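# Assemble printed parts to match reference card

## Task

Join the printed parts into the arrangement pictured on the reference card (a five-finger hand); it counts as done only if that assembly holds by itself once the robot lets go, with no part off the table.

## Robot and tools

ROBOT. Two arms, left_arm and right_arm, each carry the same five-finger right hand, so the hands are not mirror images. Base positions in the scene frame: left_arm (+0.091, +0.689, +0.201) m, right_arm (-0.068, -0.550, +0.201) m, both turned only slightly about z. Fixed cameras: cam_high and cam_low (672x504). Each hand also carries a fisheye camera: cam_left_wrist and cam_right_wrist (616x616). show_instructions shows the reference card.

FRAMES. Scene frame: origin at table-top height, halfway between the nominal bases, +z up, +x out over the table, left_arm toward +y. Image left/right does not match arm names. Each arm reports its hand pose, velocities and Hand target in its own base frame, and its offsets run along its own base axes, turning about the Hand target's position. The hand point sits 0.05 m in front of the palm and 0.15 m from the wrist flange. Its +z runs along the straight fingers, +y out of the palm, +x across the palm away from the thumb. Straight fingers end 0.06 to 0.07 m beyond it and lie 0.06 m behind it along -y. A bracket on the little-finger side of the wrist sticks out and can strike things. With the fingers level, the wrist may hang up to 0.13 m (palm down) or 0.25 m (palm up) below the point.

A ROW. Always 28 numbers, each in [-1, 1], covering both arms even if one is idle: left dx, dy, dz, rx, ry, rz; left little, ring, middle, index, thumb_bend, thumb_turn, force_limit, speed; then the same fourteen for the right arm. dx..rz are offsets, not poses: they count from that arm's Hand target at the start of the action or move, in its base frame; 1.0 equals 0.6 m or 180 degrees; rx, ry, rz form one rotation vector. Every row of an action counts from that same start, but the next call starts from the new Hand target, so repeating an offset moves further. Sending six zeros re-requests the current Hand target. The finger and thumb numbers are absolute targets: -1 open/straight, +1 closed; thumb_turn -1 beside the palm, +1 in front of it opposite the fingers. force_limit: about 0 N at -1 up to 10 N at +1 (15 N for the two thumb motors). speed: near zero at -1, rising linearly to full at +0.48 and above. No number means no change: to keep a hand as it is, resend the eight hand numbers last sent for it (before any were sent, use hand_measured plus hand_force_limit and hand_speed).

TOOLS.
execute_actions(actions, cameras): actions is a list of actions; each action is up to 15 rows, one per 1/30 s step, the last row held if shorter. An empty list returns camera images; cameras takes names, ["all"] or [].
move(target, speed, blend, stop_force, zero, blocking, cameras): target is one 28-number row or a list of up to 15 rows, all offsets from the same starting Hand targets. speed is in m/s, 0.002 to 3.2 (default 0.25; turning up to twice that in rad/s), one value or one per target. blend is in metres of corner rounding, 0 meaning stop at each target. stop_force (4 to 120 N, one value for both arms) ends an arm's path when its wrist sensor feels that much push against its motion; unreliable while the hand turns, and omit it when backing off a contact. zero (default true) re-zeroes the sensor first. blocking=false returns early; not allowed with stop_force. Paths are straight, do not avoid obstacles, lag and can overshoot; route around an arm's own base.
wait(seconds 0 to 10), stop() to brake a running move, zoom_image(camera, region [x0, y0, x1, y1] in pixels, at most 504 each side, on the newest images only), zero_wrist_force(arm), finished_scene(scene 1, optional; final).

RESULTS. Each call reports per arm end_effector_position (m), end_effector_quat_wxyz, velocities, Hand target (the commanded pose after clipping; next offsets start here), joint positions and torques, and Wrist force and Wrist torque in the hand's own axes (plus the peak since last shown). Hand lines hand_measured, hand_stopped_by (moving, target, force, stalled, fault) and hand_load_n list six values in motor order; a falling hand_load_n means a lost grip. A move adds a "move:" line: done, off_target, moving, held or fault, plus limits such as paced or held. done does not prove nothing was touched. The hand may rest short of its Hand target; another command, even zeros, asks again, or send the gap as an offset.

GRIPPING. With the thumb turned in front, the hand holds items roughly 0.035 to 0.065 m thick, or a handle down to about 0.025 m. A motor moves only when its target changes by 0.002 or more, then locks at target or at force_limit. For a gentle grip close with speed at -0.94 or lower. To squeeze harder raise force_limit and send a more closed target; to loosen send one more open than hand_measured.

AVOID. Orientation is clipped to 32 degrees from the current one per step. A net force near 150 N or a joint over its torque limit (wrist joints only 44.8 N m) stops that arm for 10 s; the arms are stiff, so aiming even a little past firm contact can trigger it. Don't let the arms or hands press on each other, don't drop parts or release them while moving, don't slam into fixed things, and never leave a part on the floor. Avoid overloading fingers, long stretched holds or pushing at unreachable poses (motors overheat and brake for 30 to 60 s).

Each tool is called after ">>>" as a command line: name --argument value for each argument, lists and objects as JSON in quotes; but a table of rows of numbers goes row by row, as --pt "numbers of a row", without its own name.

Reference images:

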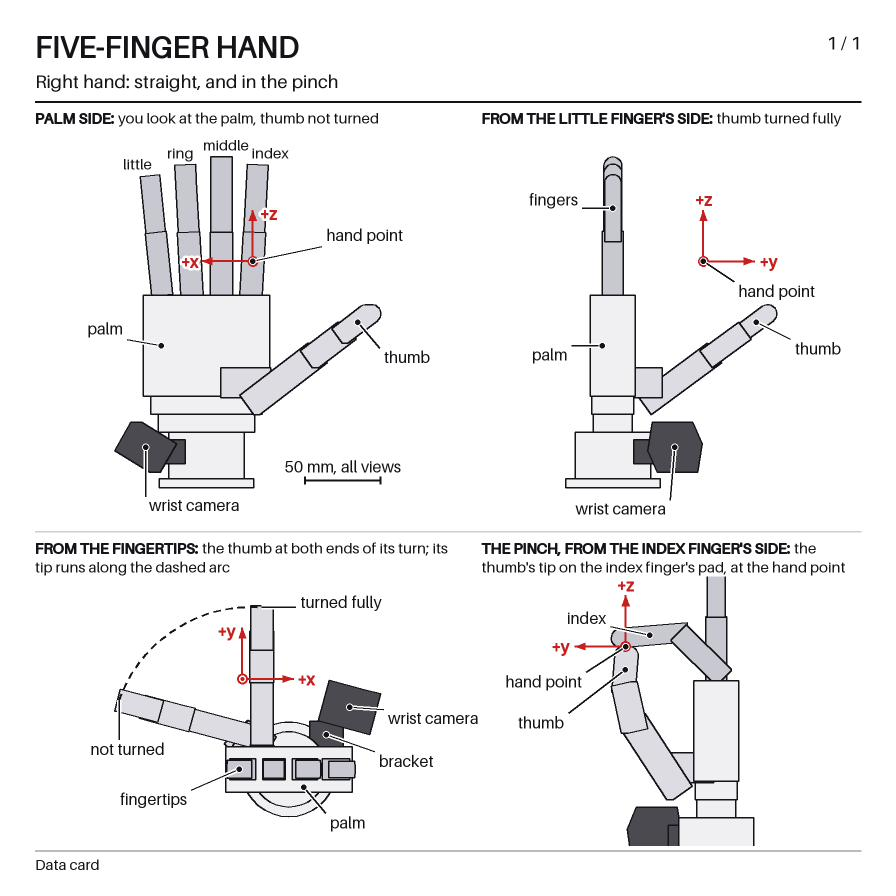

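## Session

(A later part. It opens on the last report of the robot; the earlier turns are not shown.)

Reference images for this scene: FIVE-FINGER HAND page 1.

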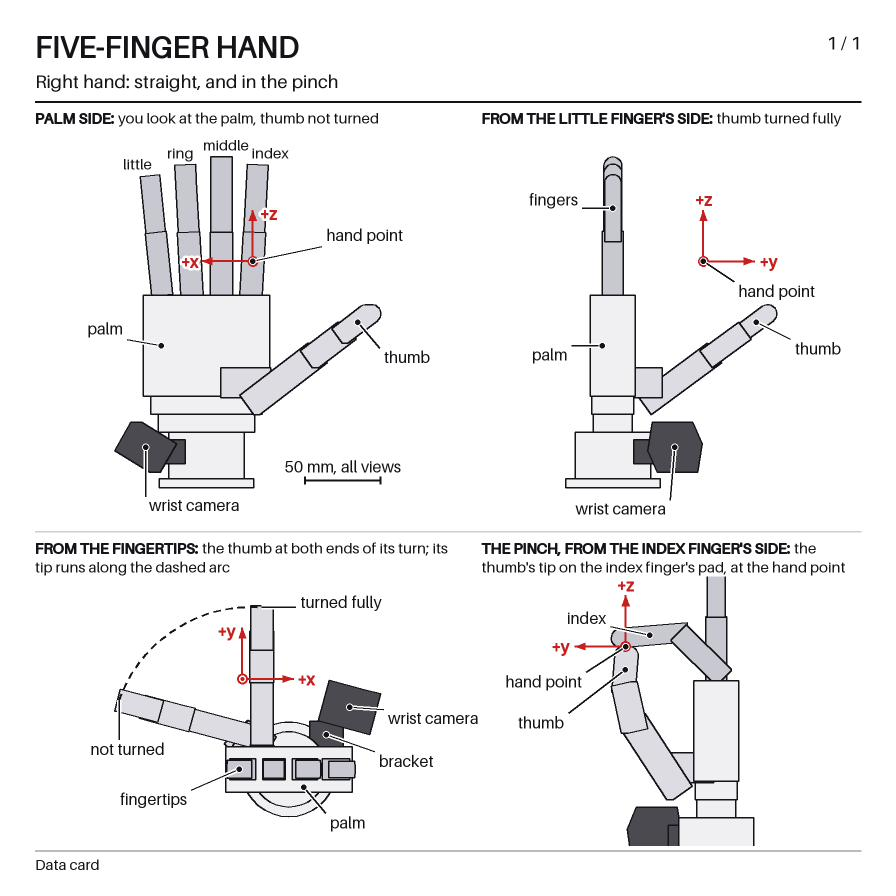

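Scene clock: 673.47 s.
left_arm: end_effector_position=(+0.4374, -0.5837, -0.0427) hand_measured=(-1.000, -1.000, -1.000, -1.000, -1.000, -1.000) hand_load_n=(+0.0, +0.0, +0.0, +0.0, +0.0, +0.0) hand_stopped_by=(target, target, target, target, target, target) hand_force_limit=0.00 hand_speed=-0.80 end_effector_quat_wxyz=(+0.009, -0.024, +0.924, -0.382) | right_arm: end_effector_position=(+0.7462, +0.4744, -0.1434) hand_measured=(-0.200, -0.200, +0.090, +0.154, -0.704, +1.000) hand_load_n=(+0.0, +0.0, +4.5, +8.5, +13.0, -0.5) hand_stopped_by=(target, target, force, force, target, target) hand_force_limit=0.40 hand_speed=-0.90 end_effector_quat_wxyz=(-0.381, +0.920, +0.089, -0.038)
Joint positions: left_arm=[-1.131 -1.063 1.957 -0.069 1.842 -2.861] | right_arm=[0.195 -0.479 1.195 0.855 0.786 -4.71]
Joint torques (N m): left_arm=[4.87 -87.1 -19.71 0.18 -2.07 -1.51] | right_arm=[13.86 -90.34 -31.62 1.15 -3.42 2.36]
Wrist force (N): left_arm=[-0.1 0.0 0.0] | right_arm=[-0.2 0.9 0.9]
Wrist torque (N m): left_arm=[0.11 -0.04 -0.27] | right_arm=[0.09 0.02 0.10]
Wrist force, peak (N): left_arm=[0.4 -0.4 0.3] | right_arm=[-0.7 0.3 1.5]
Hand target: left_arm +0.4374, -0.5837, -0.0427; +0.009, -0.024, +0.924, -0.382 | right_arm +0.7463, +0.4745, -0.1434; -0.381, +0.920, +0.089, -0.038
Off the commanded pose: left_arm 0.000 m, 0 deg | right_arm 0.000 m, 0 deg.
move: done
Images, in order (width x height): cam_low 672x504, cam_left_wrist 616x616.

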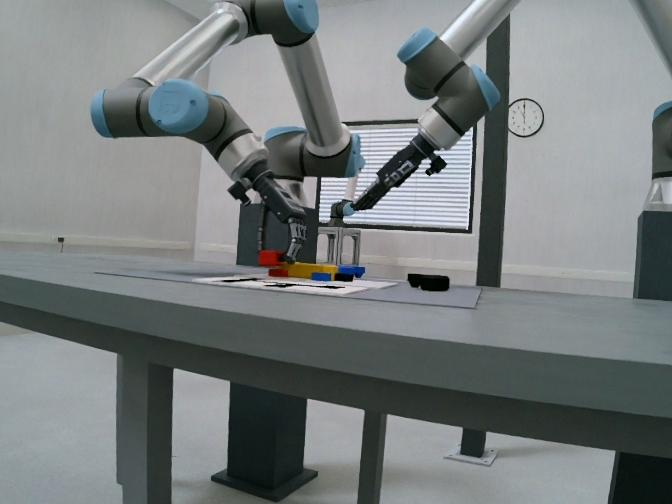

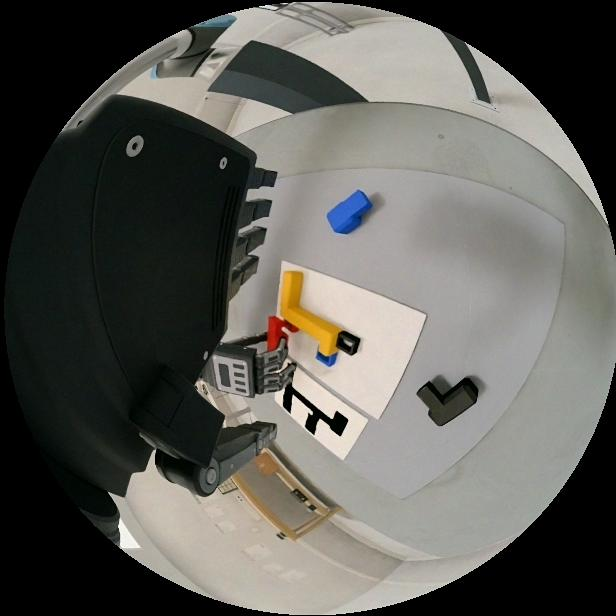

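>>> move --target '[0,0,0,0,0,0,-1,-1,-1,-1,-1,-1,0,-0.8,0,0,-0.01,0,0,0,-0.2,-0.2,0.45,0.45,-0.7,1,0.4,-0.9]' --speed 0.02 --stop_force 4 --cameras '["cam_left_wrist","cam_low"]'

>>> zoom_image --camera "cam_left_wrist" --region '[260, 310, 300, 350]'

>>> zoom_image --camera "cam_low" --region '[240, 230, 380, 300]'

Scene clock: 682.97 s.
left_arm: end_effector_position=(+0.4374, -0.5837, -0.0427) hand_measured=(-1.000, -1.000, -1.000, -1.000, -1.000, -1.000) hand_load_n=(-0.5, +0.0, +0.0, +0.0, +0.0, +0.0) hand_stopped_by=(target, target, target, target, target, target) hand_force_limit=0.00 hand_speed=-0.80 end_effector_quat_wxyz=(+0.009, -0.024, +0.924, -0.382) | right_arm: end_effector_position=(+0.7463, +0.4745, -0.1495) hand_measured=(-0.200, -0.200, +0.090, +0.154, -0.704, +1.000) hand_load_n=(+0.0, +0.0, +4.5, +8.0, +13.0, +0.0) hand_stopped_by=(target, target, force, force, target, target) hand_force_limit=0.40 hand_speed=-0.90 end_effector_quat_wxyz=(-0.381, +0.920, +0.089, -0.038)
Joint positions: left_arm=[-1.131 -1.063 1.957 -0.069 1.842 -2.861] | right_arm=[0.196 -0.472 1.193 0.849 0.786 -4.71]
Joint torques (N m): left_arm=[5.1 -88.04 -20.6 0.55 -1.88 -1.68] | right_arm=[13.74 -117.75 -28.82 5.19 -2.07 2.55]
Wrist force (N): left_arm=[0.2 0.0 0.2] | right_arm=[-0.3 0.8 0.8]
Wrist torque (N m): left_arm=[0.11 -0.09 -0.25] | right_arm=[0.09 0.03 0.09]
Wrist force, peak (N): left_arm=[0.5 -0.3 0.1] | right_arm=[-0.2 1.2 1.1]
Hand target: left_arm +0.4374, -0.5837, -0.0427; +0.009, -0.024, +0.924, -0.382 | right_arm +0.7463, +0.4745, -0.1494; -0.381, +0.920, +0.089, -0.038
Off the commanded pose: left_arm 0.000 m, 0 deg | right_arm 0.000 m, 0 deg.
move: done
Images, in order (width x height): cam_low 672x504, cam_left_wrist 616x616.

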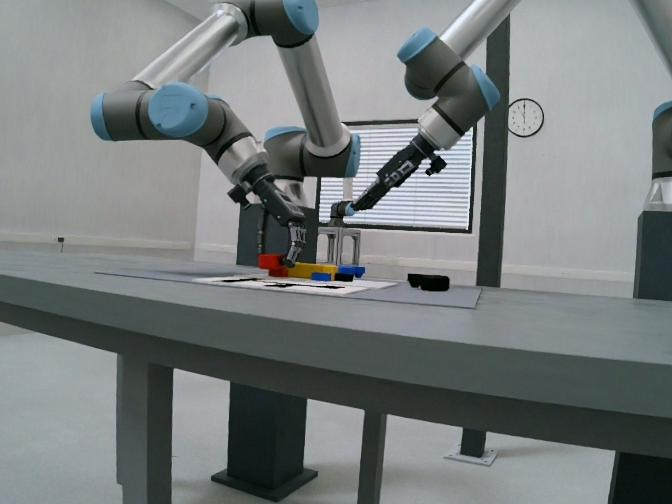

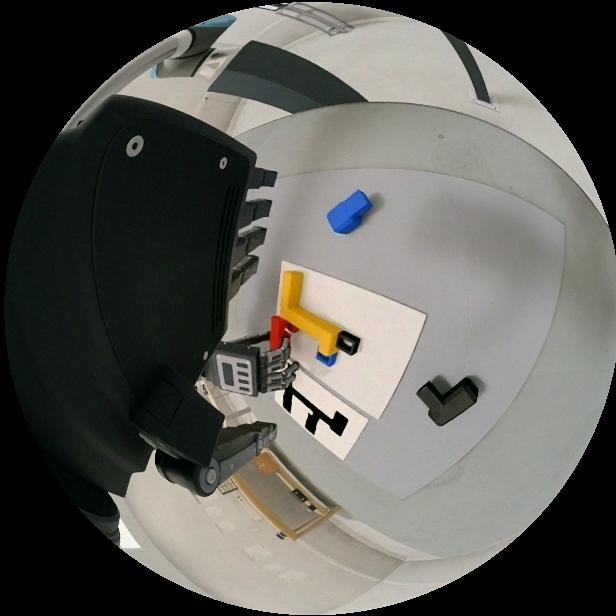

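Scaled by 12.600 from the camera's 616x616 image, which has a finer 880x880 frame.

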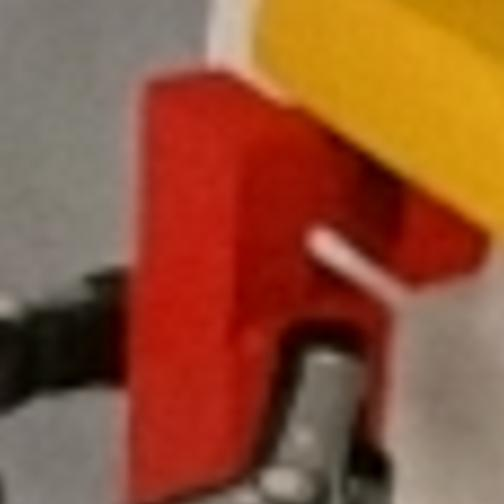

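Scaled by 3.600 from the camera's 672x504 image, which has a finer 960x720 frame.

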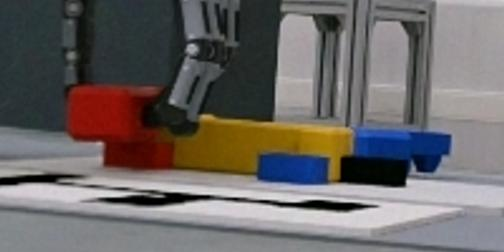

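>>> zoom_image --camera "cam_left_wrist" --region '[276, 312, 304, 340]'

Scaled by 18.000 from the camera's 616x616 image, which has a finer 880x880 frame.

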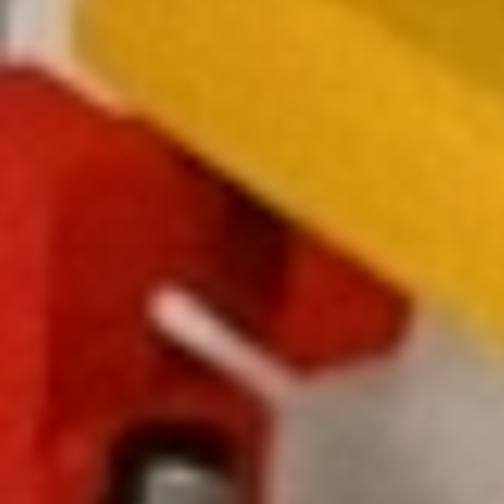

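>>> move --pt "0 0 0 0 0 0 -1 -1 -1 -1 -1 -1 0 -0.8 -0.0005 0.006 0 0 0 0 -0.2 -0.2 0.45 0.45 -0.7 1 0.4 -0.9" --pt "0 0 0 0 0 0 -1 -1 -1 -1 -1 -1 0 -0.8 -0.0005 0.006 -0.02 0 0 0 -0.2 -0.2 0.45 0.45 -0.7 1 0.4 -0.9" --speed 0.012 --stop_force 4 --cameras '["cam_left_wrist","cam_low"]'

>>> zoom_image --camera "cam_left_wrist" --region '[260, 310, 300, 350]'

>>> zoom_image --camera "cam_low" --region '[240, 230, 380, 300]'

Scene clock: 698.57 s.
left_arm: end_effector_position=(+0.4374, -0.5837, -0.0427) hand_measured=(-1.000, -1.000, -1.000, -1.000, -1.000, -1.000) hand_load_n=(+0.0, +0.0, +0.0, +0.0, +0.0, +0.0) hand_stopped_by=(target, target, target, target, target, target) hand_force_limit=0.00 hand_speed=-0.80 end_effector_quat_wxyz=(+0.009, -0.024, +0.924, -0.382) | right_arm: end_effector_position=(+0.7459, +0.4782, -0.1546) hand_measured=(-0.200, -0.200, +0.092, +0.154, -0.704, +1.000) hand_load_n=(+0.0, +0.0, +3.5, +8.5, +12.5, -1.5) hand_stopped_by=(target, target, force, force, target, target) hand_force_limit=0.40 hand_speed=-0.90 end_effector_quat_wxyz=(-0.381, +0.920, +0.089, -0.038)
Joint positions: left_arm=[-1.131 -1.063 1.957 -0.069 1.842 -2.861] | right_arm=[0.2 -0.465 1.189 0.843 0.786 -4.704]
Joint torques (N m): left_arm=[5.41 -86.49 -20.18 0.42 -2 -1.66] | right_arm=[0.84 -115.53 -19.72 8.43 0.25 0.27]
Wrist force (N): left_arm=[0.1 0.0 -0.2] | right_arm=[0.9 0.6 0.5]
Wrist torque (N m): left_arm=[0.13 -0.06 -0.26] | right_arm=[0.10 0.00 0.10]
Wrist force, peak (N): left_arm=[0.5 -0.3 -0.2] | right_arm=[3.7 -3.0 -3.3]
Hand target: left_arm +0.4374, -0.5837, -0.0427; +0.009, -0.024, +0.924, -0.382 | right_arm +0.7459, +0.4782, -0.1546; -0.381, +0.920, +0.089, -0.038 (not the last commanded pose)
Off the commanded pose: left_arm 0.000 m, 0 deg | right_arm 0.007 m, 0 deg.
move: contact (right_arm); path passed 1 of 2 targets
Images, in order (width x height): cam_low 672x504, cam_left_wrist 616x616.

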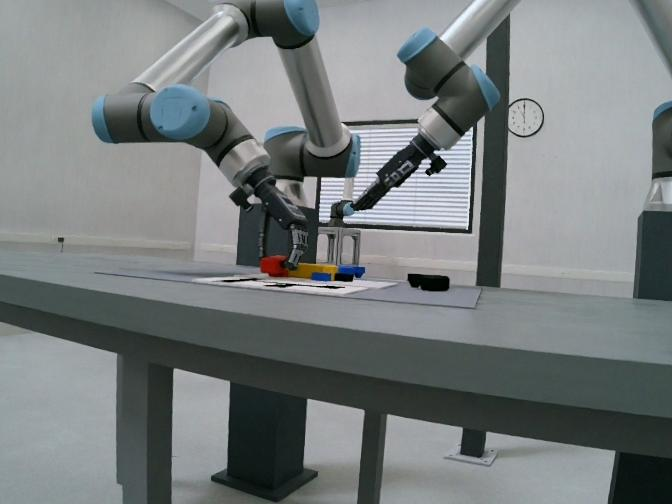

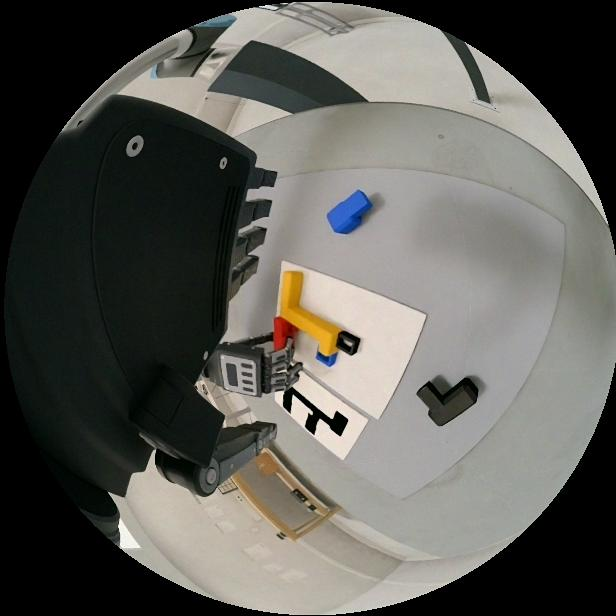

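Scaled by 12.600 from the camera's 616x616 image, which has a finer 880x880 frame.

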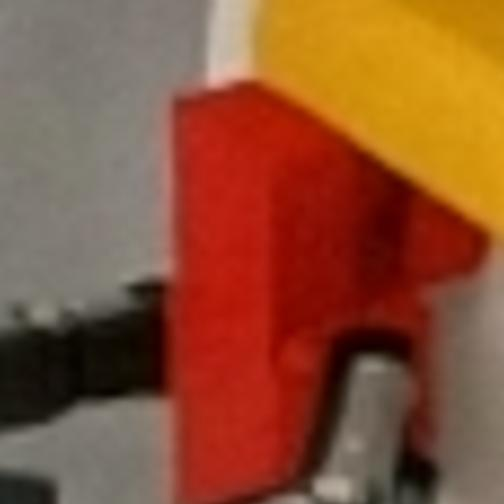

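Scaled by 3.600 from the camera's 672x504 image, which has a finer 960x720 frame.

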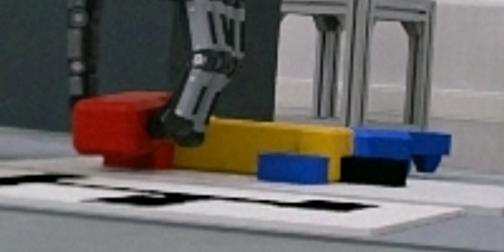

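>>> move --pt "0 0 0 0 0 0 -1 -1 -1 -1 -1 -1 0 -0.8 0 0 0.003 0 0 0 -0.2 -0.2 0.45 0.45 -0.7 1 0.4 -0.9" --pt "0 0 0 0 0 0 -1 -1 -1 -1 -1 -1 0 -0.8 0.004 0.001 0.003 0 0 0 -0.2 -0.2 0.45 0.45 -0.7 1 0.4 -0.9" --pt "0 0 0 0 0 0 -1 -1 -1 -1 -1 -1 0 -0.8 0.004 0.001 -0.02 0 0 0 -0.2 -0.2 0.45 0.45 -0.7 1 0.4 -0.9" --speed 0.012 --stop_force 4 --cameras '["cam_left_wrist","cam_low"]'

>>> zoom_image --camera "cam_left_wrist" --region '[260, 310, 300, 350]'

>>> zoom_image --camera "cam_low" --region '[240, 230, 380, 300]'

Scene clock: 707.47 s.
left_arm: end_effector_position=(+0.4374, -0.5837, -0.0427) hand_measured=(-1.000, -1.000, -1.000, -1.000, -1.000, -1.000) hand_load_n=(+0.0, +0.0, +0.0, -0.5, +0.0, +0.0) hand_stopped_by=(target, target, target, target, target, target) hand_force_limit=0.00 hand_speed=-0.80 end_effector_quat_wxyz=(+0.009, -0.024, +0.924, -0.382) | right_arm: end_effector_position=(+0.7483, +0.4788, -0.1623) hand_measured=(-0.200, -0.200, +0.092, +0.154, -0.704, +1.000) hand_load_n=(-0.5, +0.0, +3.5, +7.0, +12.5, -1.0) hand_stopped_by=(target, target, force, force, target, target) hand_force_limit=0.40 hand_speed=-0.90 end_effector_quat_wxyz=(-0.381, +0.920, +0.089, -0.038)
Joint positions: left_arm=[-1.131 -1.063 1.957 -0.069 1.842 -2.861] | right_arm=[0.2 -0.453 1.178 0.84 0.786 -4.704]
Joint torques (N m): left_arm=[5.64 -88.26 -20.58 0.53 -1.78 -1.65] | right_arm=[14.67 -115.49 -20.46 8.19 0.53 2.9]
Wrist force (N): left_arm=[0.1 0.1 0.2] | right_arm=[-0.3 1.9 -0.2]
Wrist torque (N m): left_arm=[0.12 -0.07 -0.26] | right_arm=[0.05 0.01 0.07]
Wrist force, peak (N): left_arm=[0.2 -0.5 0.1] | right_arm=[-1.5 -1.0 -4.7]
Hand target: left_arm +0.4374, -0.5837, -0.0427; +0.009, -0.024, +0.924, -0.382 | right_arm +0.7483, +0.4788, -0.1623; -0.381, +0.920, +0.089, -0.038 (not the last commanded pose)
Off the commanded pose: left_arm 0.000 m, 0 deg | right_arm 0.004 m, 0 deg.
move: contact (right_arm); path passed 2 of 3 targets
Images, in order (width x height): cam_low 672x504, cam_left_wrist 616x616.

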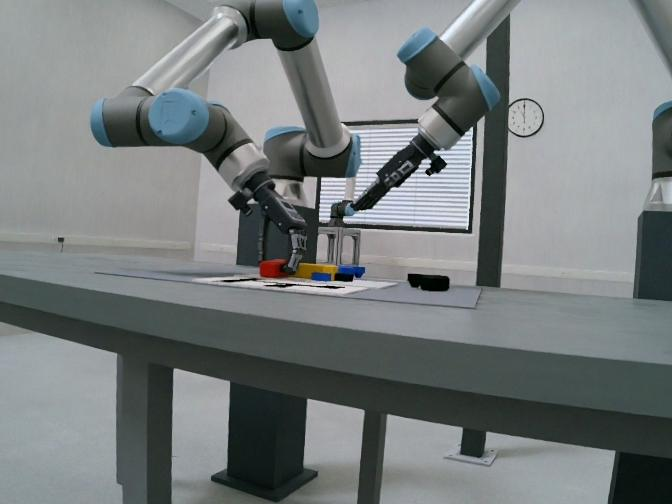

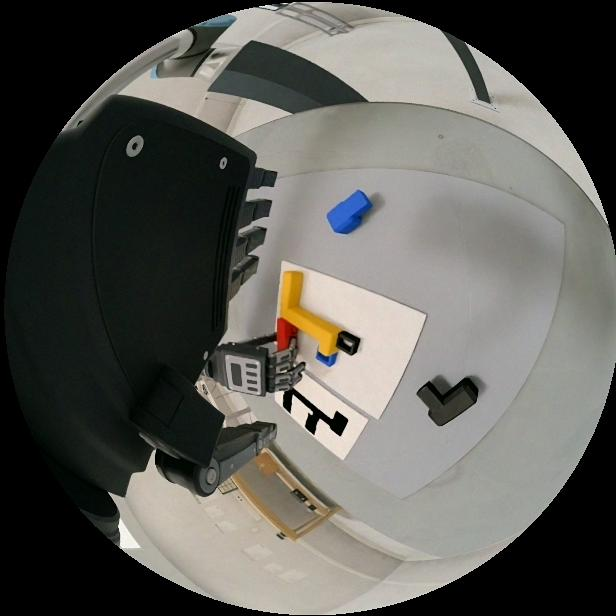

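Scaled by 12.600 from the camera's 616x616 image, which has a finer 880x880 frame.

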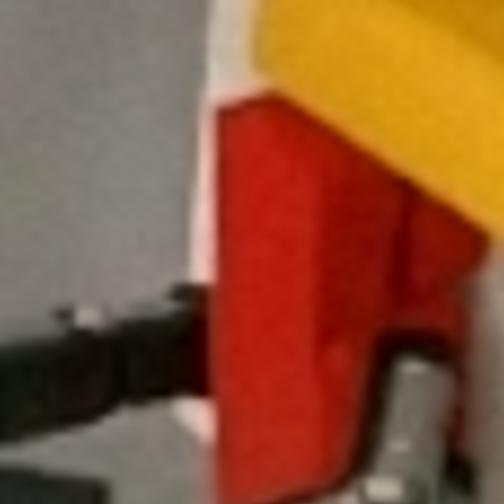

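Scaled by 3.600 from the camera's 672x504 image, which has a finer 960x720 frame.

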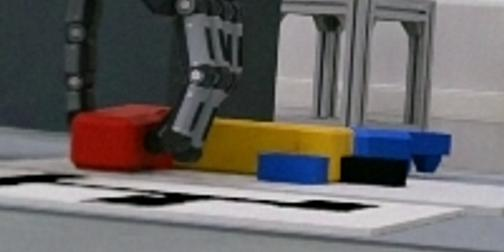

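>>> move --target '[0,0,0,0,0,0,-1,-1,-1,-1,-1,-1,0,-0.8,0,0,-0.01,0,0,0,-0.2,-0.2,0.45,0.45,-0.7,1,0.4,-0.9]' --speed 0.01 --stop_force 7 --cameras '["cam_right_wrist"]'

>>> zoom_image --camera "cam_right_wrist" --region '[230, 200, 430, 400]'

Scene clock: 712.93 s.
left_arm: end_effector_position=(+0.4374, -0.5837, -0.0427) hand_measured=(-1.000, -1.000, -1.000, -1.000, -1.000, -1.000) hand_load_n=(+0.0, +0.0, +0.0, -0.5, +0.0, +0.0) hand_stopped_by=(target, target, target, target, target, target) hand_force_limit=0.00 hand_speed=-0.80 end_effector_quat_wxyz=(+0.009, -0.024, +0.924, -0.382) | right_arm: end_effector_position=(+0.7483, +0.4788, -0.1643) hand_measured=(-0.200, -0.200, +0.092, +0.154, -0.704, +1.000) hand_load_n=(+0.0, +0.0, +5.0, +4.5, +12.5, -1.0) hand_stopped_by=(target, target, force, force, target, target) hand_force_limit=0.40 hand_speed=-0.90 end_effector_quat_wxyz=(-0.381, +0.920, +0.089, -0.038)
Joint positions: left_arm=[-1.131 -1.063 1.957 -0.069 1.842 -2.861] | right_arm=[0.2 -0.451 1.178 0.839 0.786 -4.704]
Joint torques (N m): left_arm=[2.52 -87.93 -20.89 0.23 -1.93 -1.74] | right_arm=[15.21 -117.23 -20.58 8.25 0 2.89]
Wrist force (N): left_arm=[0.1 -0.1 0.1] | right_arm=[-0.4 2.5 -1.3]
Wrist torque (N m): left_arm=[0.10 -0.07 -0.26] | right_arm=[0.04 0.00 0.05]
Wrist force, peak (N): left_arm=[0.3 -0.5 -0.2] | right_arm=[-0.9 -1.3 -7.5]
Hand target: left_arm +0.4374, -0.5837, -0.0427; +0.009, -0.024, +0.924, -0.382 | right_arm +0.7483, +0.4788, -0.1643; -0.381, +0.920, +0.089, -0.038 (not the last commanded pose)
Off the commanded pose: left_arm 0.000 m, 0 deg | right_arm 0.004 m, 0 deg.
move: contact (right_arm)
Images, in order (width x height): cam_right_wrist 616x616.

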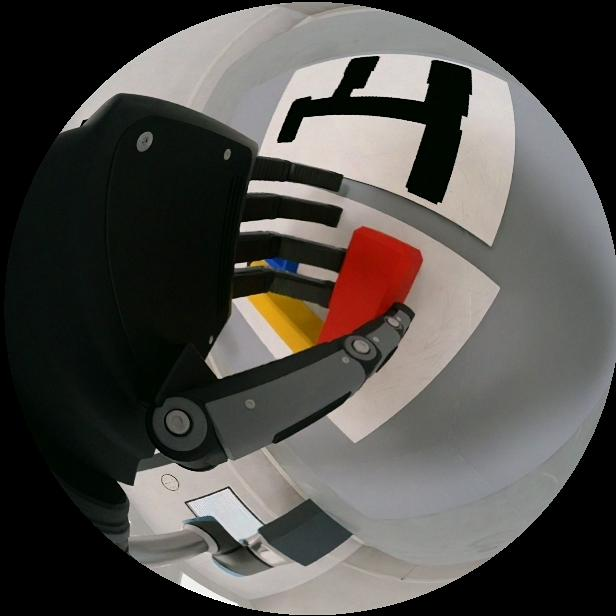

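Scaled by 2.520 from the camera's 616x616 image, which has a finer 880x880 frame.

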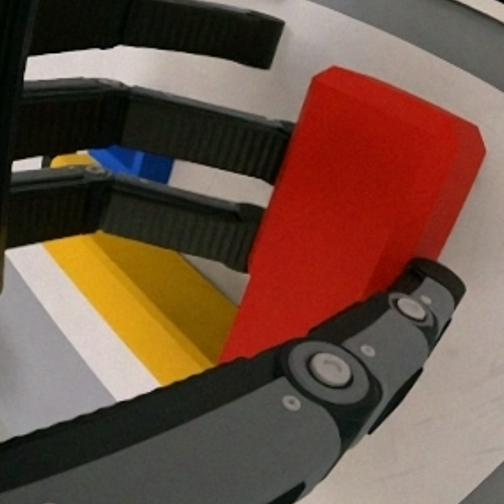

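>>> move --pt "0 0 0 0 0 0 -1 -1 -1 -1 -1 -1 0 -0.8 0 0 0.001 0 0 0 -0.2 -0.2 0.0 -0.05 -0.7 1 0.4 -0.85" --pt "0 0 0 0 0 0 -1 -1 -1 -1 -1 -1 0 -0.8 0 0 0.004 0 0 0 -0.2 -0.2 -0.1 -0.15 -0.7 1 0.4 -0.85" --speed 0.05

>>> move --pt "0 0 0 0 0 0 -1 -1 -1 -1 -1 -1 0 -0.8 0 0 0.1 0 0 0 -0.2 -0.2 -0.12 -0.15 -0.7 1 0 -0.85" --pt "0 0 0 0 0 0 -1 -1 -1 -1 -1 -1 0 -0.8 0.0928 -0.15 0.4 0 0 0 -0.2 -0.2 -0.12 -0.15 -0.7 -1 0 0.2" --speed '[0.1,0.3]' --cameras '["cam_right_wrist","cam_low","cam_left_wrist"]'

>>> zoom_image --camera "cam_right_wrist" --region '[280, 220, 400, 340]'

>>> zoom_image --camera "cam_left_wrist" --region '[250, 285, 330, 365]'

>>> zoom_image --camera "cam_low" --region '[240, 230, 380, 300]'

Scene clock: 721.23 s.
left_arm: end_effector_position=(+0.4374, -0.5837, -0.0427) hand_measured=(-1.000, -1.000, -1.000, -1.000, -1.000, -1.000) hand_load_n=(+0.0, +0.0, +0.0, +0.0, +0.0, -0.5) hand_stopped_by=(target, target, target, target, target, target) hand_force_limit=0.00 hand_speed=-0.80 end_effector_quat_wxyz=(+0.009, -0.024, +0.924, -0.382) | right_arm: end_effector_position=(+0.7483, +0.4788, -0.1618) hand_measured=(-0.200, -0.200, -0.100, -0.150, -0.700, +1.000) hand_load_n=(+0.0, +0.0, +0.0, +0.0, +0.0, +0.0) hand_stopped_by=(target, target, target, target, target, target) hand_force_limit=0.40 hand_speed=-0.85 end_effector_quat_wxyz=(-0.381, +0.920, +0.089, -0.038)
Joint positions: left_arm=[-1.131 -1.063 1.957 -0.069 1.842 -2.861] | right_arm=[0.2 -0.454 1.179 0.841 0.786 -4.704]
Joint torques (N m): left_arm=[2.42 -87.26 -21.06 0.72 -2.11 -1.73] | right_arm=[13.9 -105.53 -22.15 6.63 -2.51 2.84]
Wrist force (N): left_arm=[0.1 -0.2 0.2] | right_arm=[-0.1 0.8 0.7]
Wrist torque (N m): left_arm=[0.08 -0.07 -0.27] | right_arm=[0.09 0.01 0.10]
Wrist force, peak (N): left_arm=[0.4 -0.5 0.0] | right_arm=[0.3 2.3 -3.7]
Hand target: left_arm +0.4374, -0.5837, -0.0427; +0.009, -0.024, +0.924, -0.382 | right_arm +0.7483, +0.4788, -0.1619; -0.381, +0.920, +0.089, -0.038
Off the commanded pose: left_arm 0.000 m, 0 deg | right_arm 0.000 m, 0 deg.
move: done

Scene clock: 724.40 s.
left_arm: end_effector_position=(+0.4374, -0.5837, -0.0427) hand_measured=(-1.000, -1.000, -1.000, -1.000, -1.000, -1.000) hand_load_n=(+0.0, +0.0, -0.5, +0.0, +0.0, +0.0) hand_stopped_by=(target, target, target, target, target, target) hand_force_limit=0.00 hand_speed=-0.80 end_effector_quat_wxyz=(+0.009, -0.024, +0.924, -0.382) | right_arm: end_effector_position=(+0.8040, +0.3888, +0.0781) hand_measured=(-0.200, -0.200, -0.120, -0.150, -0.700, -1.000) hand_load_n=(+0.0, +0.0, +0.0, +0.0, +0.0, +0.0) hand_stopped_by=(target, target, target, target, target, target) hand_force_limit=0.00 hand_speed=0.20 end_effector_quat_wxyz=(-0.381, +0.920, +0.089, -0.038)
Joint positions: left_arm=[-1.131 -1.063 1.957 -0.069 1.842 -2.861] | right_arm=[0.088 -0.648 1.108 1.217 0.791 -4.861]
Joint torques (N m): left_arm=[2.73 -87.29 -21 0.74 -1.88 -1.53] | right_arm=[14.8 -82.76 -39.22 7.12 -3.05 2.41]
Wrist force (N): left_arm=[0.1 -0.2 -0.3] | right_arm=[-0.7 0.6 0.4]
Wrist torque (N m): left_arm=[0.11 -0.05 -0.27] | right_arm=[0.07 0.06 0.08]
Wrist force, peak (N): left_arm=[0.4 -0.5 0.2] | right_arm=[-0.7 2.2 3.3]
Hand target: left_arm +0.4374, -0.5837, -0.0427; +0.009, -0.024, +0.924, -0.382 | right_arm +0.8040, +0.3888, +0.0781; -0.381, +0.920, +0.089, -0.038
Off the commanded pose: left_arm 0.000 m, 0 deg | right_arm 0.000 m, 0 deg.
move: done
Images, in order (width x height): cam_low 672x504, cam_left_wrist 616x616, cam_right_wrist 616x616.

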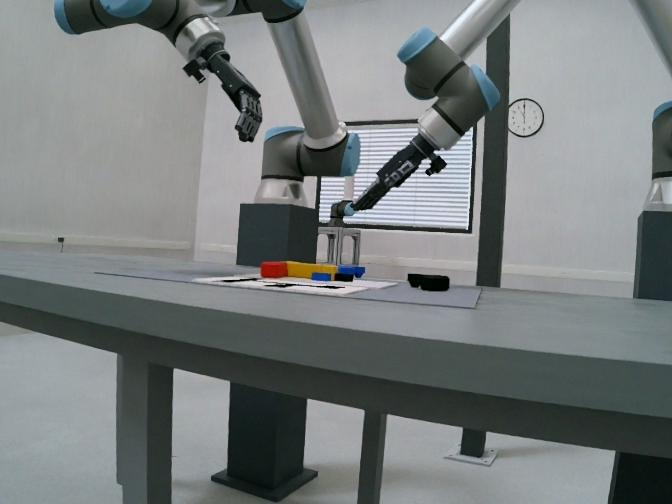

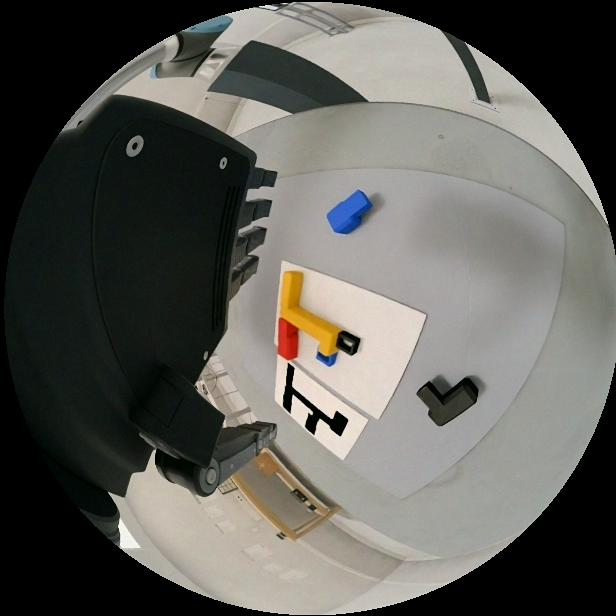

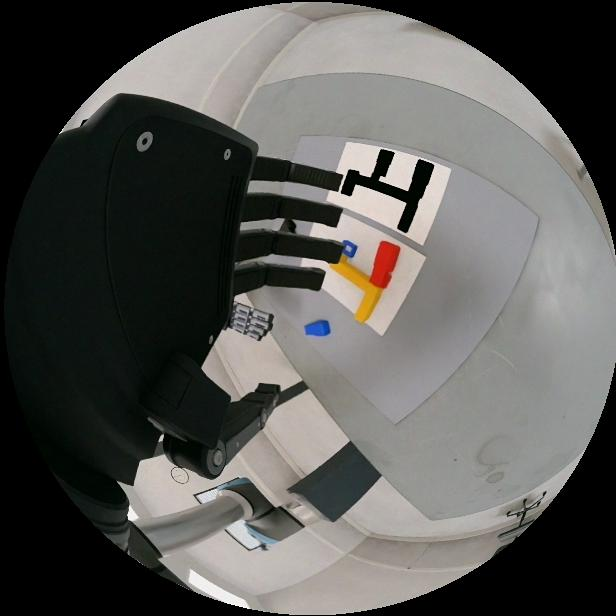

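Scaled by 4.200 from the camera's 616x616 image, which has a finer 880x880 frame.

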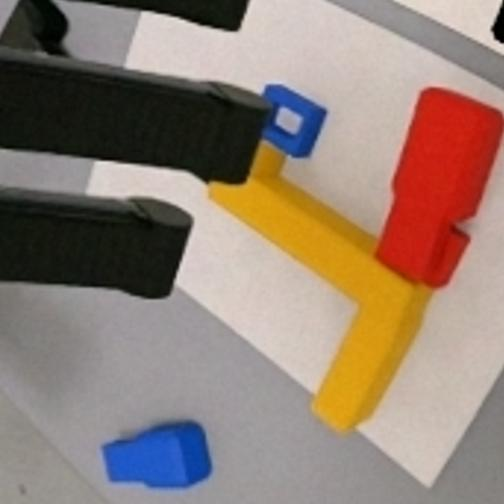

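Scaled by 6.300 from the camera's 616x616 image, which has a finer 880x880 frame.

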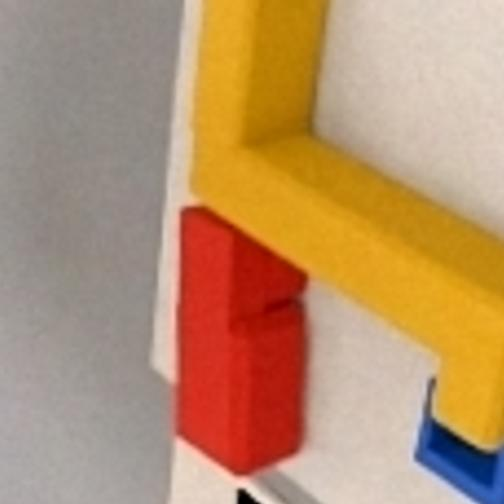

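Scaled by 3.600 from the camera's 672x504 image, which has a finer 960x720 frame.

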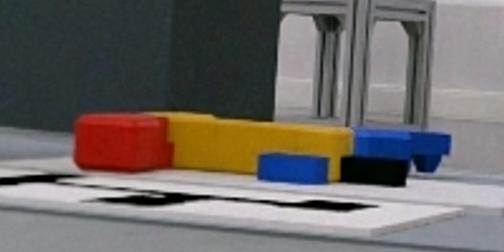

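>>> move --target '[0,0.4,0.2,0,0,0,-1,-1,-1,-1,-1,-1,0,-0.8,0,0,0,0,0,0,-0.2,-0.2,-0.12,-0.15,-0.7,-1,0,0.2]' --speed 0.3

>>> move --target '[0,0,0,0,0,0,-1,-1,-1,-1,-1,-1,0,-0.8,-0.4435,0.2265,0,0,0,-0.2794,-0.2,-0.2,-0.12,-0.15,-0.7,-1,0,0.2]' --speed 0.3 --cameras '["cam_right_wrist","cam_high"]'

>>> zoom_image --camera "cam_right_wrist" --region '[320, 220, 470, 370]'

Scene clock: 742.50 s.
left_arm: end_effector_position=(+0.4374, -0.3438, +0.0772) hand_measured=(-1.000, -1.000, -1.000, -1.000, -1.000, -1.000) hand_load_n=(+0.0, +0.0, +0.0, -0.5, -0.5, +0.0) hand_stopped_by=(target, target, target, target, target, target) hand_force_limit=0.00 hand_speed=-0.80 end_effector_quat_wxyz=(+0.009, -0.024, +0.924, -0.382) | right_arm: end_effector_position=(+0.8040, +0.3888, +0.0781) hand_measured=(-0.200, -0.200, -0.120, -0.150, -0.700, -1.000) hand_load_n=(+0.0, +0.0, +0.0, +0.0, +0.0, +0.0) hand_stopped_by=(target, target, target, target, target, target) hand_force_limit=0.00 hand_speed=0.20 end_effector_quat_wxyz=(-0.381, +0.920, +0.089, -0.038)
Joint positions: left_arm=[-0.864 -1.409 2.189 0.122 2.016 -2.644] | right_arm=[0.088 -0.648 1.108 1.217 0.791 -4.861]
Joint torques (N m): left_arm=[5.93 -50.5 -34.57 1.67 -1.49 -0.19] | right_arm=[15.66 -82.6 -39.58 7.12 -3.16 2.35]
Wrist force (N): left_arm=[0.2 -0.5 0.1] | right_arm=[-0.7 0.5 0.6]
Wrist torque (N m): left_arm=[0.06 -0.10 -0.26] | right_arm=[0.03 0.06 0.08]
Wrist force, peak (N): left_arm=[0.2 -1.1 2.6] | right_arm=[-0.8 0.9 0.9]
Hand target: left_arm +0.4374, -0.3437, +0.0773; +0.009, -0.024, +0.924, -0.382 | right_arm +0.8040, +0.3888, +0.0781; -0.381, +0.920, +0.089, -0.038
Off the commanded pose: left_arm 0.000 m, 0 deg | right_arm 0.000 m, 0 deg.
move: done

Scene clock: 744.50 s.
left_arm: end_effector_position=(+0.4374, -0.3437, +0.0773) hand_measured=(-1.000, -1.000, -1.000, -1.000, -1.000, -1.000) hand_load_n=(+0.0, +0.0, +0.0, +0.0, +0.0, +0.0) hand_stopped_by=(target, target, target, target, target, target) hand_force_limit=0.00 hand_speed=-0.80 end_effector_quat_wxyz=(+0.009, -0.024, +0.924, -0.382) | right_arm: end_effector_position=(+0.5379, +0.5247, +0.0782) hand_measured=(-0.200, -0.200, -0.120, -0.150, -0.700, -1.000) hand_load_n=(+0.0, +0.0, +0.0, +0.0, +0.0, +0.0) hand_stopped_by=(target, target, target, target, target, target) hand_force_limit=0.00 hand_speed=0.20 end_effector_quat_wxyz=(-0.361, +0.870, -0.310, +0.128)
Joint positions: left_arm=[-0.864 -1.409 2.189 0.122 2.016 -2.644] | right_arm=[0.406 -1.184 1.863 0.167 1.237 -3.494]
Joint torques (N m): left_arm=[10.2 -60.53 -36.94 3.29 -2.24 1.82] | right_arm=[7.34 -54.65 -26.16 4.2 1.71 2.47]
Wrist force (N): left_arm=[0.1 -0.5 0.1] | right_arm=[-0.3 0.6 0.3]
Wrist torque (N m): left_arm=[0.07 -0.10 -0.26] | right_arm=[0.12 0.06 -0.16]
Wrist force, peak (N): left_arm=[-0.1 -0.8 0.4] | right_arm=[-3.6 0.6 -0.4]
Hand target: left_arm +0.4374, -0.3437, +0.0773; +0.009, -0.024, +0.924, -0.382 | right_arm +0.5379, +0.5247, +0.0781; -0.361, +0.870, -0.310, +0.128
Off the commanded pose: left_arm 0.000 m, 0 deg | right_arm 0.000 m, 0 deg.
move: done
Images, in order (width x height): cam_high 672x504, cam_right_wrist 616x616.

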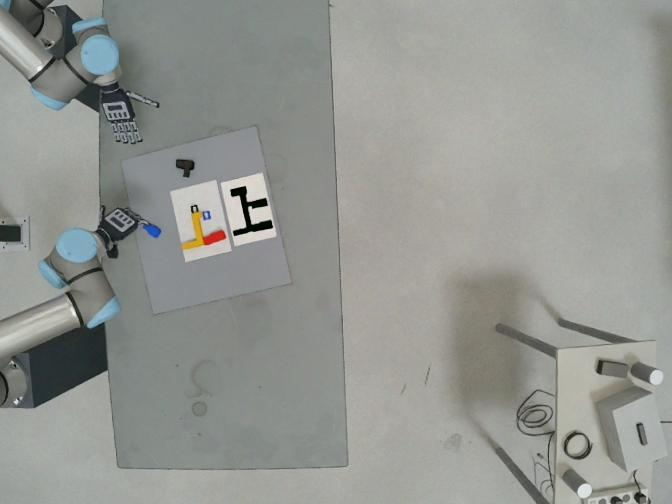

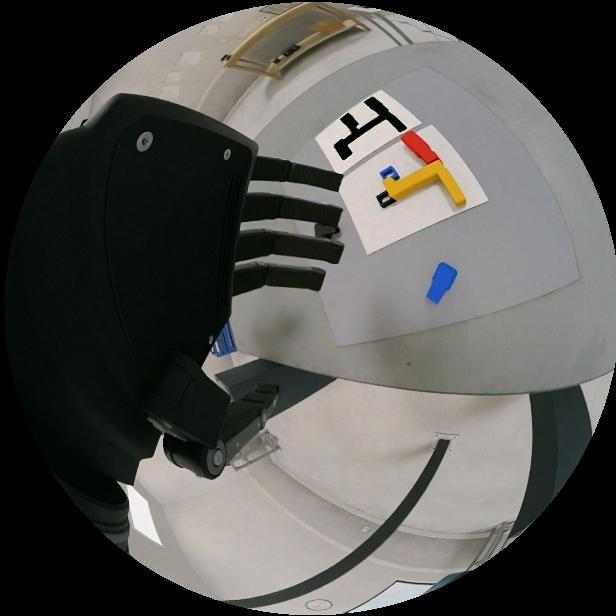

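Scaled by 3.360 from the camera's 616x616 image, which has a finer 880x880 frame.

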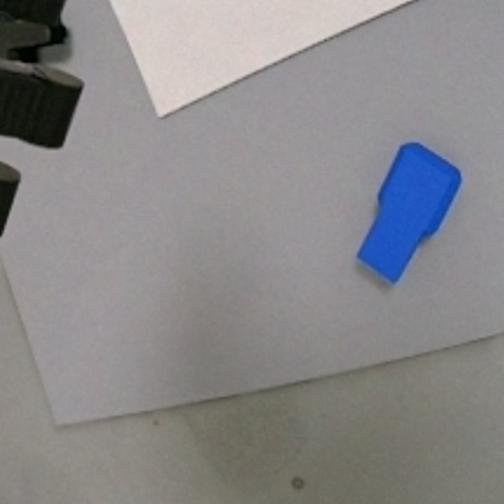

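>>> move --target '[0,0,0,0,0,0,-1,-1,-1,-1,-1,-1,0,-0.8,-0.0017,-0.0092,-0.3,0,0,0.0222,-0.2,-0.2,-0.12,-0.15,-0.7,1,0.4,0.2]' --speed 0.2 --cameras '["cam_right_wrist"]'

>>> zoom_image --camera "cam_right_wrist" --region '[230, 200, 430, 400]'

Scene clock: 763.67 s.
left_arm: end_effector_position=(+0.4374, -0.3437, +0.0773) hand_measured=(-1.000, -1.000, -1.000, -1.000, -1.000, -1.000) hand_load_n=(+0.0, +0.0, +0.0, +0.0, +0.0, +0.0) hand_stopped_by=(target, target, target, target, target, target) hand_force_limit=0.00 hand_speed=-0.80 end_effector_quat_wxyz=(+0.009, -0.024, +0.924, -0.382) | right_arm: end_effector_position=(+0.5369, +0.5191, -0.1018) hand_measured=(-0.200, -0.200, -0.120, -0.150, -0.700, +1.000) hand_load_n=(+0.0, +0.0, +0.0, +0.0, +0.0, +0.0) hand_stopped_by=(target, target, target, target, target, target) hand_force_limit=0.40 hand_speed=0.20 end_effector_quat_wxyz=(-0.365, +0.881, -0.279, +0.115)
Joint positions: left_arm=[-0.864 -1.409 2.189 0.122 2.016 -2.644] | right_arm=[0.385 -0.95 1.923 -0.101 1.178 -3.568]
Joint torques (N m): left_arm=[9.01 -60.59 -38.08 3.24 -2.26 1.61] | right_arm=[10.94 -63.2 -27.41 4.65 1.52 2.57]
Wrist force (N): left_arm=[-0.2 -0.5 0.1] | right_arm=[-0.2 0.6 0.8]
Wrist torque (N m): left_arm=[0.07 -0.04 -0.28] | right_arm=[0.03 0.07 0.11]
Wrist force, peak (N): left_arm=[0.0 -0.9 0.3] | right_arm=[-0.2 2.4 2.1]
Hand target: left_arm +0.4374, -0.3437, +0.0773; +0.009, -0.024, +0.924, -0.382 | right_arm +0.5368, +0.5192, -0.1019; -0.365, +0.881, -0.279, +0.115
Off the commanded pose: left_arm 0.000 m, 0 deg | right_arm 0.000 m, 0 deg.
move: done
Images, in order (width x height): cam_right_wrist 616x616.

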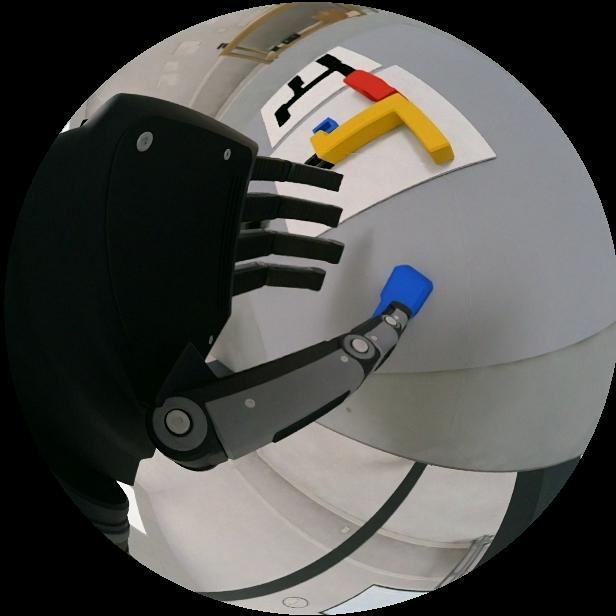

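Scaled by 2.520 from the camera's 616x616 image, which has a finer 880x880 frame.

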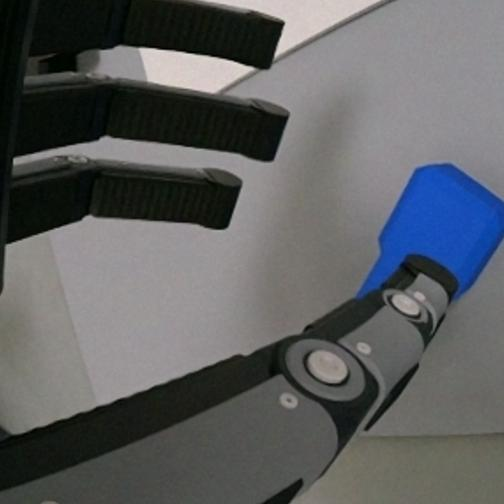

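>>> move --target '[0,0,0,0,0,0,-1,-1,-1,-1,-1,-1,0,-0.8,0,0,-0.06,0,0,0,-0.2,-0.2,-0.12,-0.15,-0.7,1,0.4,0.2]' --speed 0.1 --cameras '["cam_right_wrist"]'

>>> zoom_image --camera "cam_right_wrist" --region '[230, 200, 430, 400]'

Scene clock: 767.80 s.
left_arm: end_effector_position=(+0.4374, -0.3437, +0.0773) hand_measured=(-1.000, -1.000, -1.000, -1.000, -1.000, -1.000) hand_load_n=(+0.0, +0.0, +0.0, +0.0, +0.0, +0.0) hand_stopped_by=(target, target, target, target, target, target) hand_force_limit=0.00 hand_speed=-0.80 end_effector_quat_wxyz=(+0.009, -0.024, +0.924, -0.382) | right_arm: end_effector_position=(+0.5368, +0.5192, -0.1381) hand_measured=(-0.200, -0.200, -0.120, -0.150, -0.700, +1.000) hand_load_n=(+0.0, +0.0, +0.0, +0.0, +0.0, +0.0) hand_stopped_by=(target, target, target, target, target, target) hand_force_limit=0.40 hand_speed=0.20 end_effector_quat_wxyz=(-0.365, +0.881, -0.279, +0.115) end_effector_velocity=(+0.001, -0.001, +0.003) end_effector_angular_velocity=(-0.001, +0.001, -0.002)
Joint positions: left_arm=[-0.864 -1.409 2.189 0.122 2.016 -2.644] | right_arm=[0.385 -0.897 1.924 -0.155 1.178 -3.568]
Joint velocities: left_arm=[within noise] | right_arm=[-0.002 -0.005 0 0.007 0 0]
Joint torques (N m): left_arm=[10.85 -61.19 -38.63 3.32 -1.94 1.85] | right_arm=[9.28 -90.65 -26.25 5.64 1.25 0.09]
Wrist force (N): left_arm=[0.1 -0.4 0.4] | right_arm=[-0.3 0.4 0.1]
Wrist torque (N m): left_arm=[0.06 -0.09 -0.27] | right_arm=[0.07 0.08 0.13]
Wrist force, peak (N): left_arm=[-0.2 -0.9 0.4] | right_arm=[-0.4 1.3 1.3]
Hand target: left_arm +0.4374, -0.3437, +0.0773; +0.009, -0.024, +0.924, -0.382 | right_arm +0.5368, +0.5192, -0.1379; -0.365, +0.881, -0.279, +0.115
Off the commanded pose: left_arm 0.000 m, 0 deg | right_arm 0.000 m, 0 deg.
move: done
Images, in order (width x height): cam_right_wrist 616x616.

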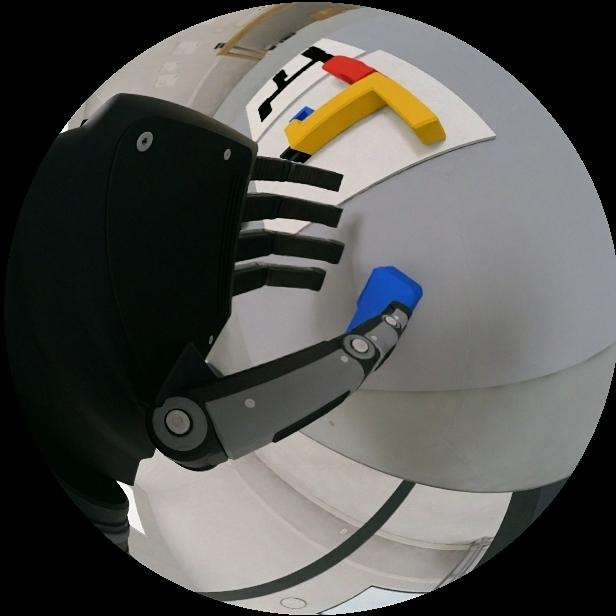

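Scaled by 2.520 from the camera's 616x616 image, which has a finer 880x880 frame.

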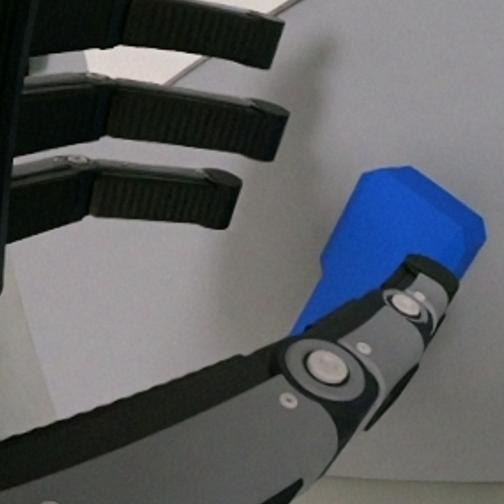

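>>> move --target '[0,0,0,0,0,0,-1,-1,-1,-1,-1,-1,0,-0.8,0,0,-0.05,0,0,0,-0.2,-0.2,-0.12,-0.15,-0.7,1,0.4,0.2]' --speed 0.06 --stop_force 6 --cameras '["cam_right_wrist"]'

>>> zoom_image --camera "cam_right_wrist" --region '[230, 200, 430, 400]'

Scene clock: 775.40 s.
left_arm: end_effector_position=(+0.4374, -0.3437, +0.0773) hand_measured=(-1.000, -1.000, -1.000, -1.000, -1.000, -1.000) hand_load_n=(+0.0, +0.0, +0.0, +0.0, +0.0, -0.5) hand_stopped_by=(target, target, target, target, target, target) hand_force_limit=0.00 hand_speed=-0.80 end_effector_quat_wxyz=(+0.009, -0.024, +0.924, -0.382) | right_arm: end_effector_position=(+0.5369, +0.5192, -0.1678) hand_measured=(-0.200, -0.200, -0.120, -0.150, -0.700, +1.000) hand_load_n=(+0.0, +0.0, +0.0, +0.0, +0.0, +0.0) hand_stopped_by=(target, target, target, target, target, target) hand_force_limit=0.40 hand_speed=0.20 end_effector_quat_wxyz=(-0.365, +0.881, -0.279, +0.115)
Joint positions: left_arm=[-0.864 -1.409 2.189 0.122 2.016 -2.644] | right_arm=[0.385 -0.852 1.922 -0.197 1.178 -3.568]
Joint torques (N m): left_arm=[8.72 -61.95 -38.41 3 -2.18 1.78] | right_arm=[2.97 -87.99 -11.96 5.87 1.25 -0.79]
Wrist force (N): left_arm=[0.4 -0.3 0.3] | right_arm=[-0.9 0.9 0.3]
Wrist torque (N m): left_arm=[0.09 -0.13 -0.25] | right_arm=[0.10 0.19 0.10]
Wrist force, peak (N): left_arm=[-0.1 -0.6 0.7] | right_arm=[-0.8 1.1 1.1]
Hand target: left_arm +0.4374, -0.3437, +0.0773; +0.009, -0.024, +0.924, -0.382 | right_arm +0.5368, +0.5192, -0.1679; -0.365, +0.881, -0.279, +0.115
Off the commanded pose: left_arm 0.000 m, 0 deg | right_arm 0.000 m, 0 deg.
move: done
Images, in order (width x height): cam_right_wrist 616x616.

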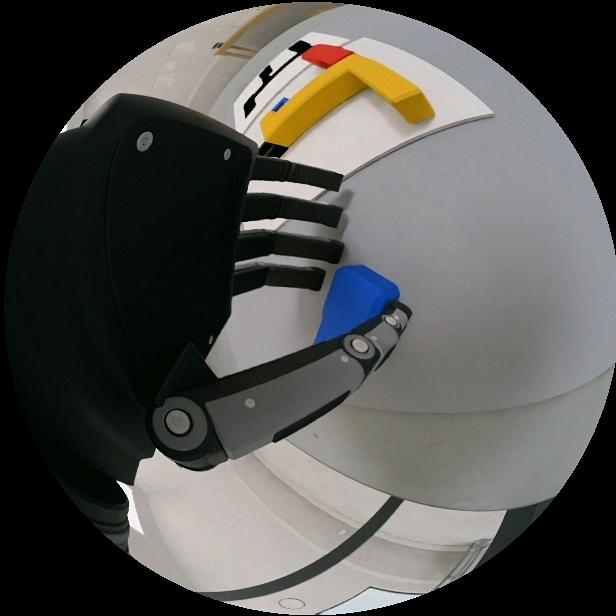

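Scaled by 2.520 from the camera's 616x616 image, which has a finer 880x880 frame.

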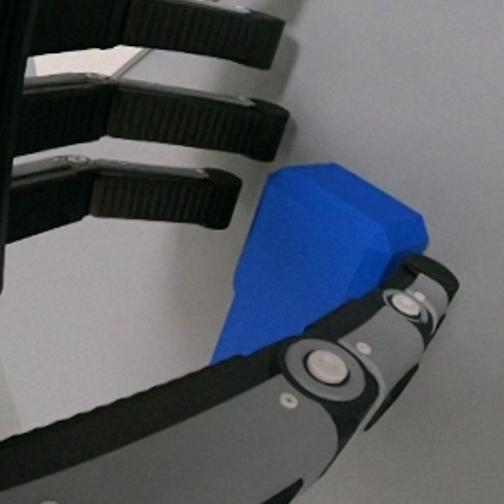

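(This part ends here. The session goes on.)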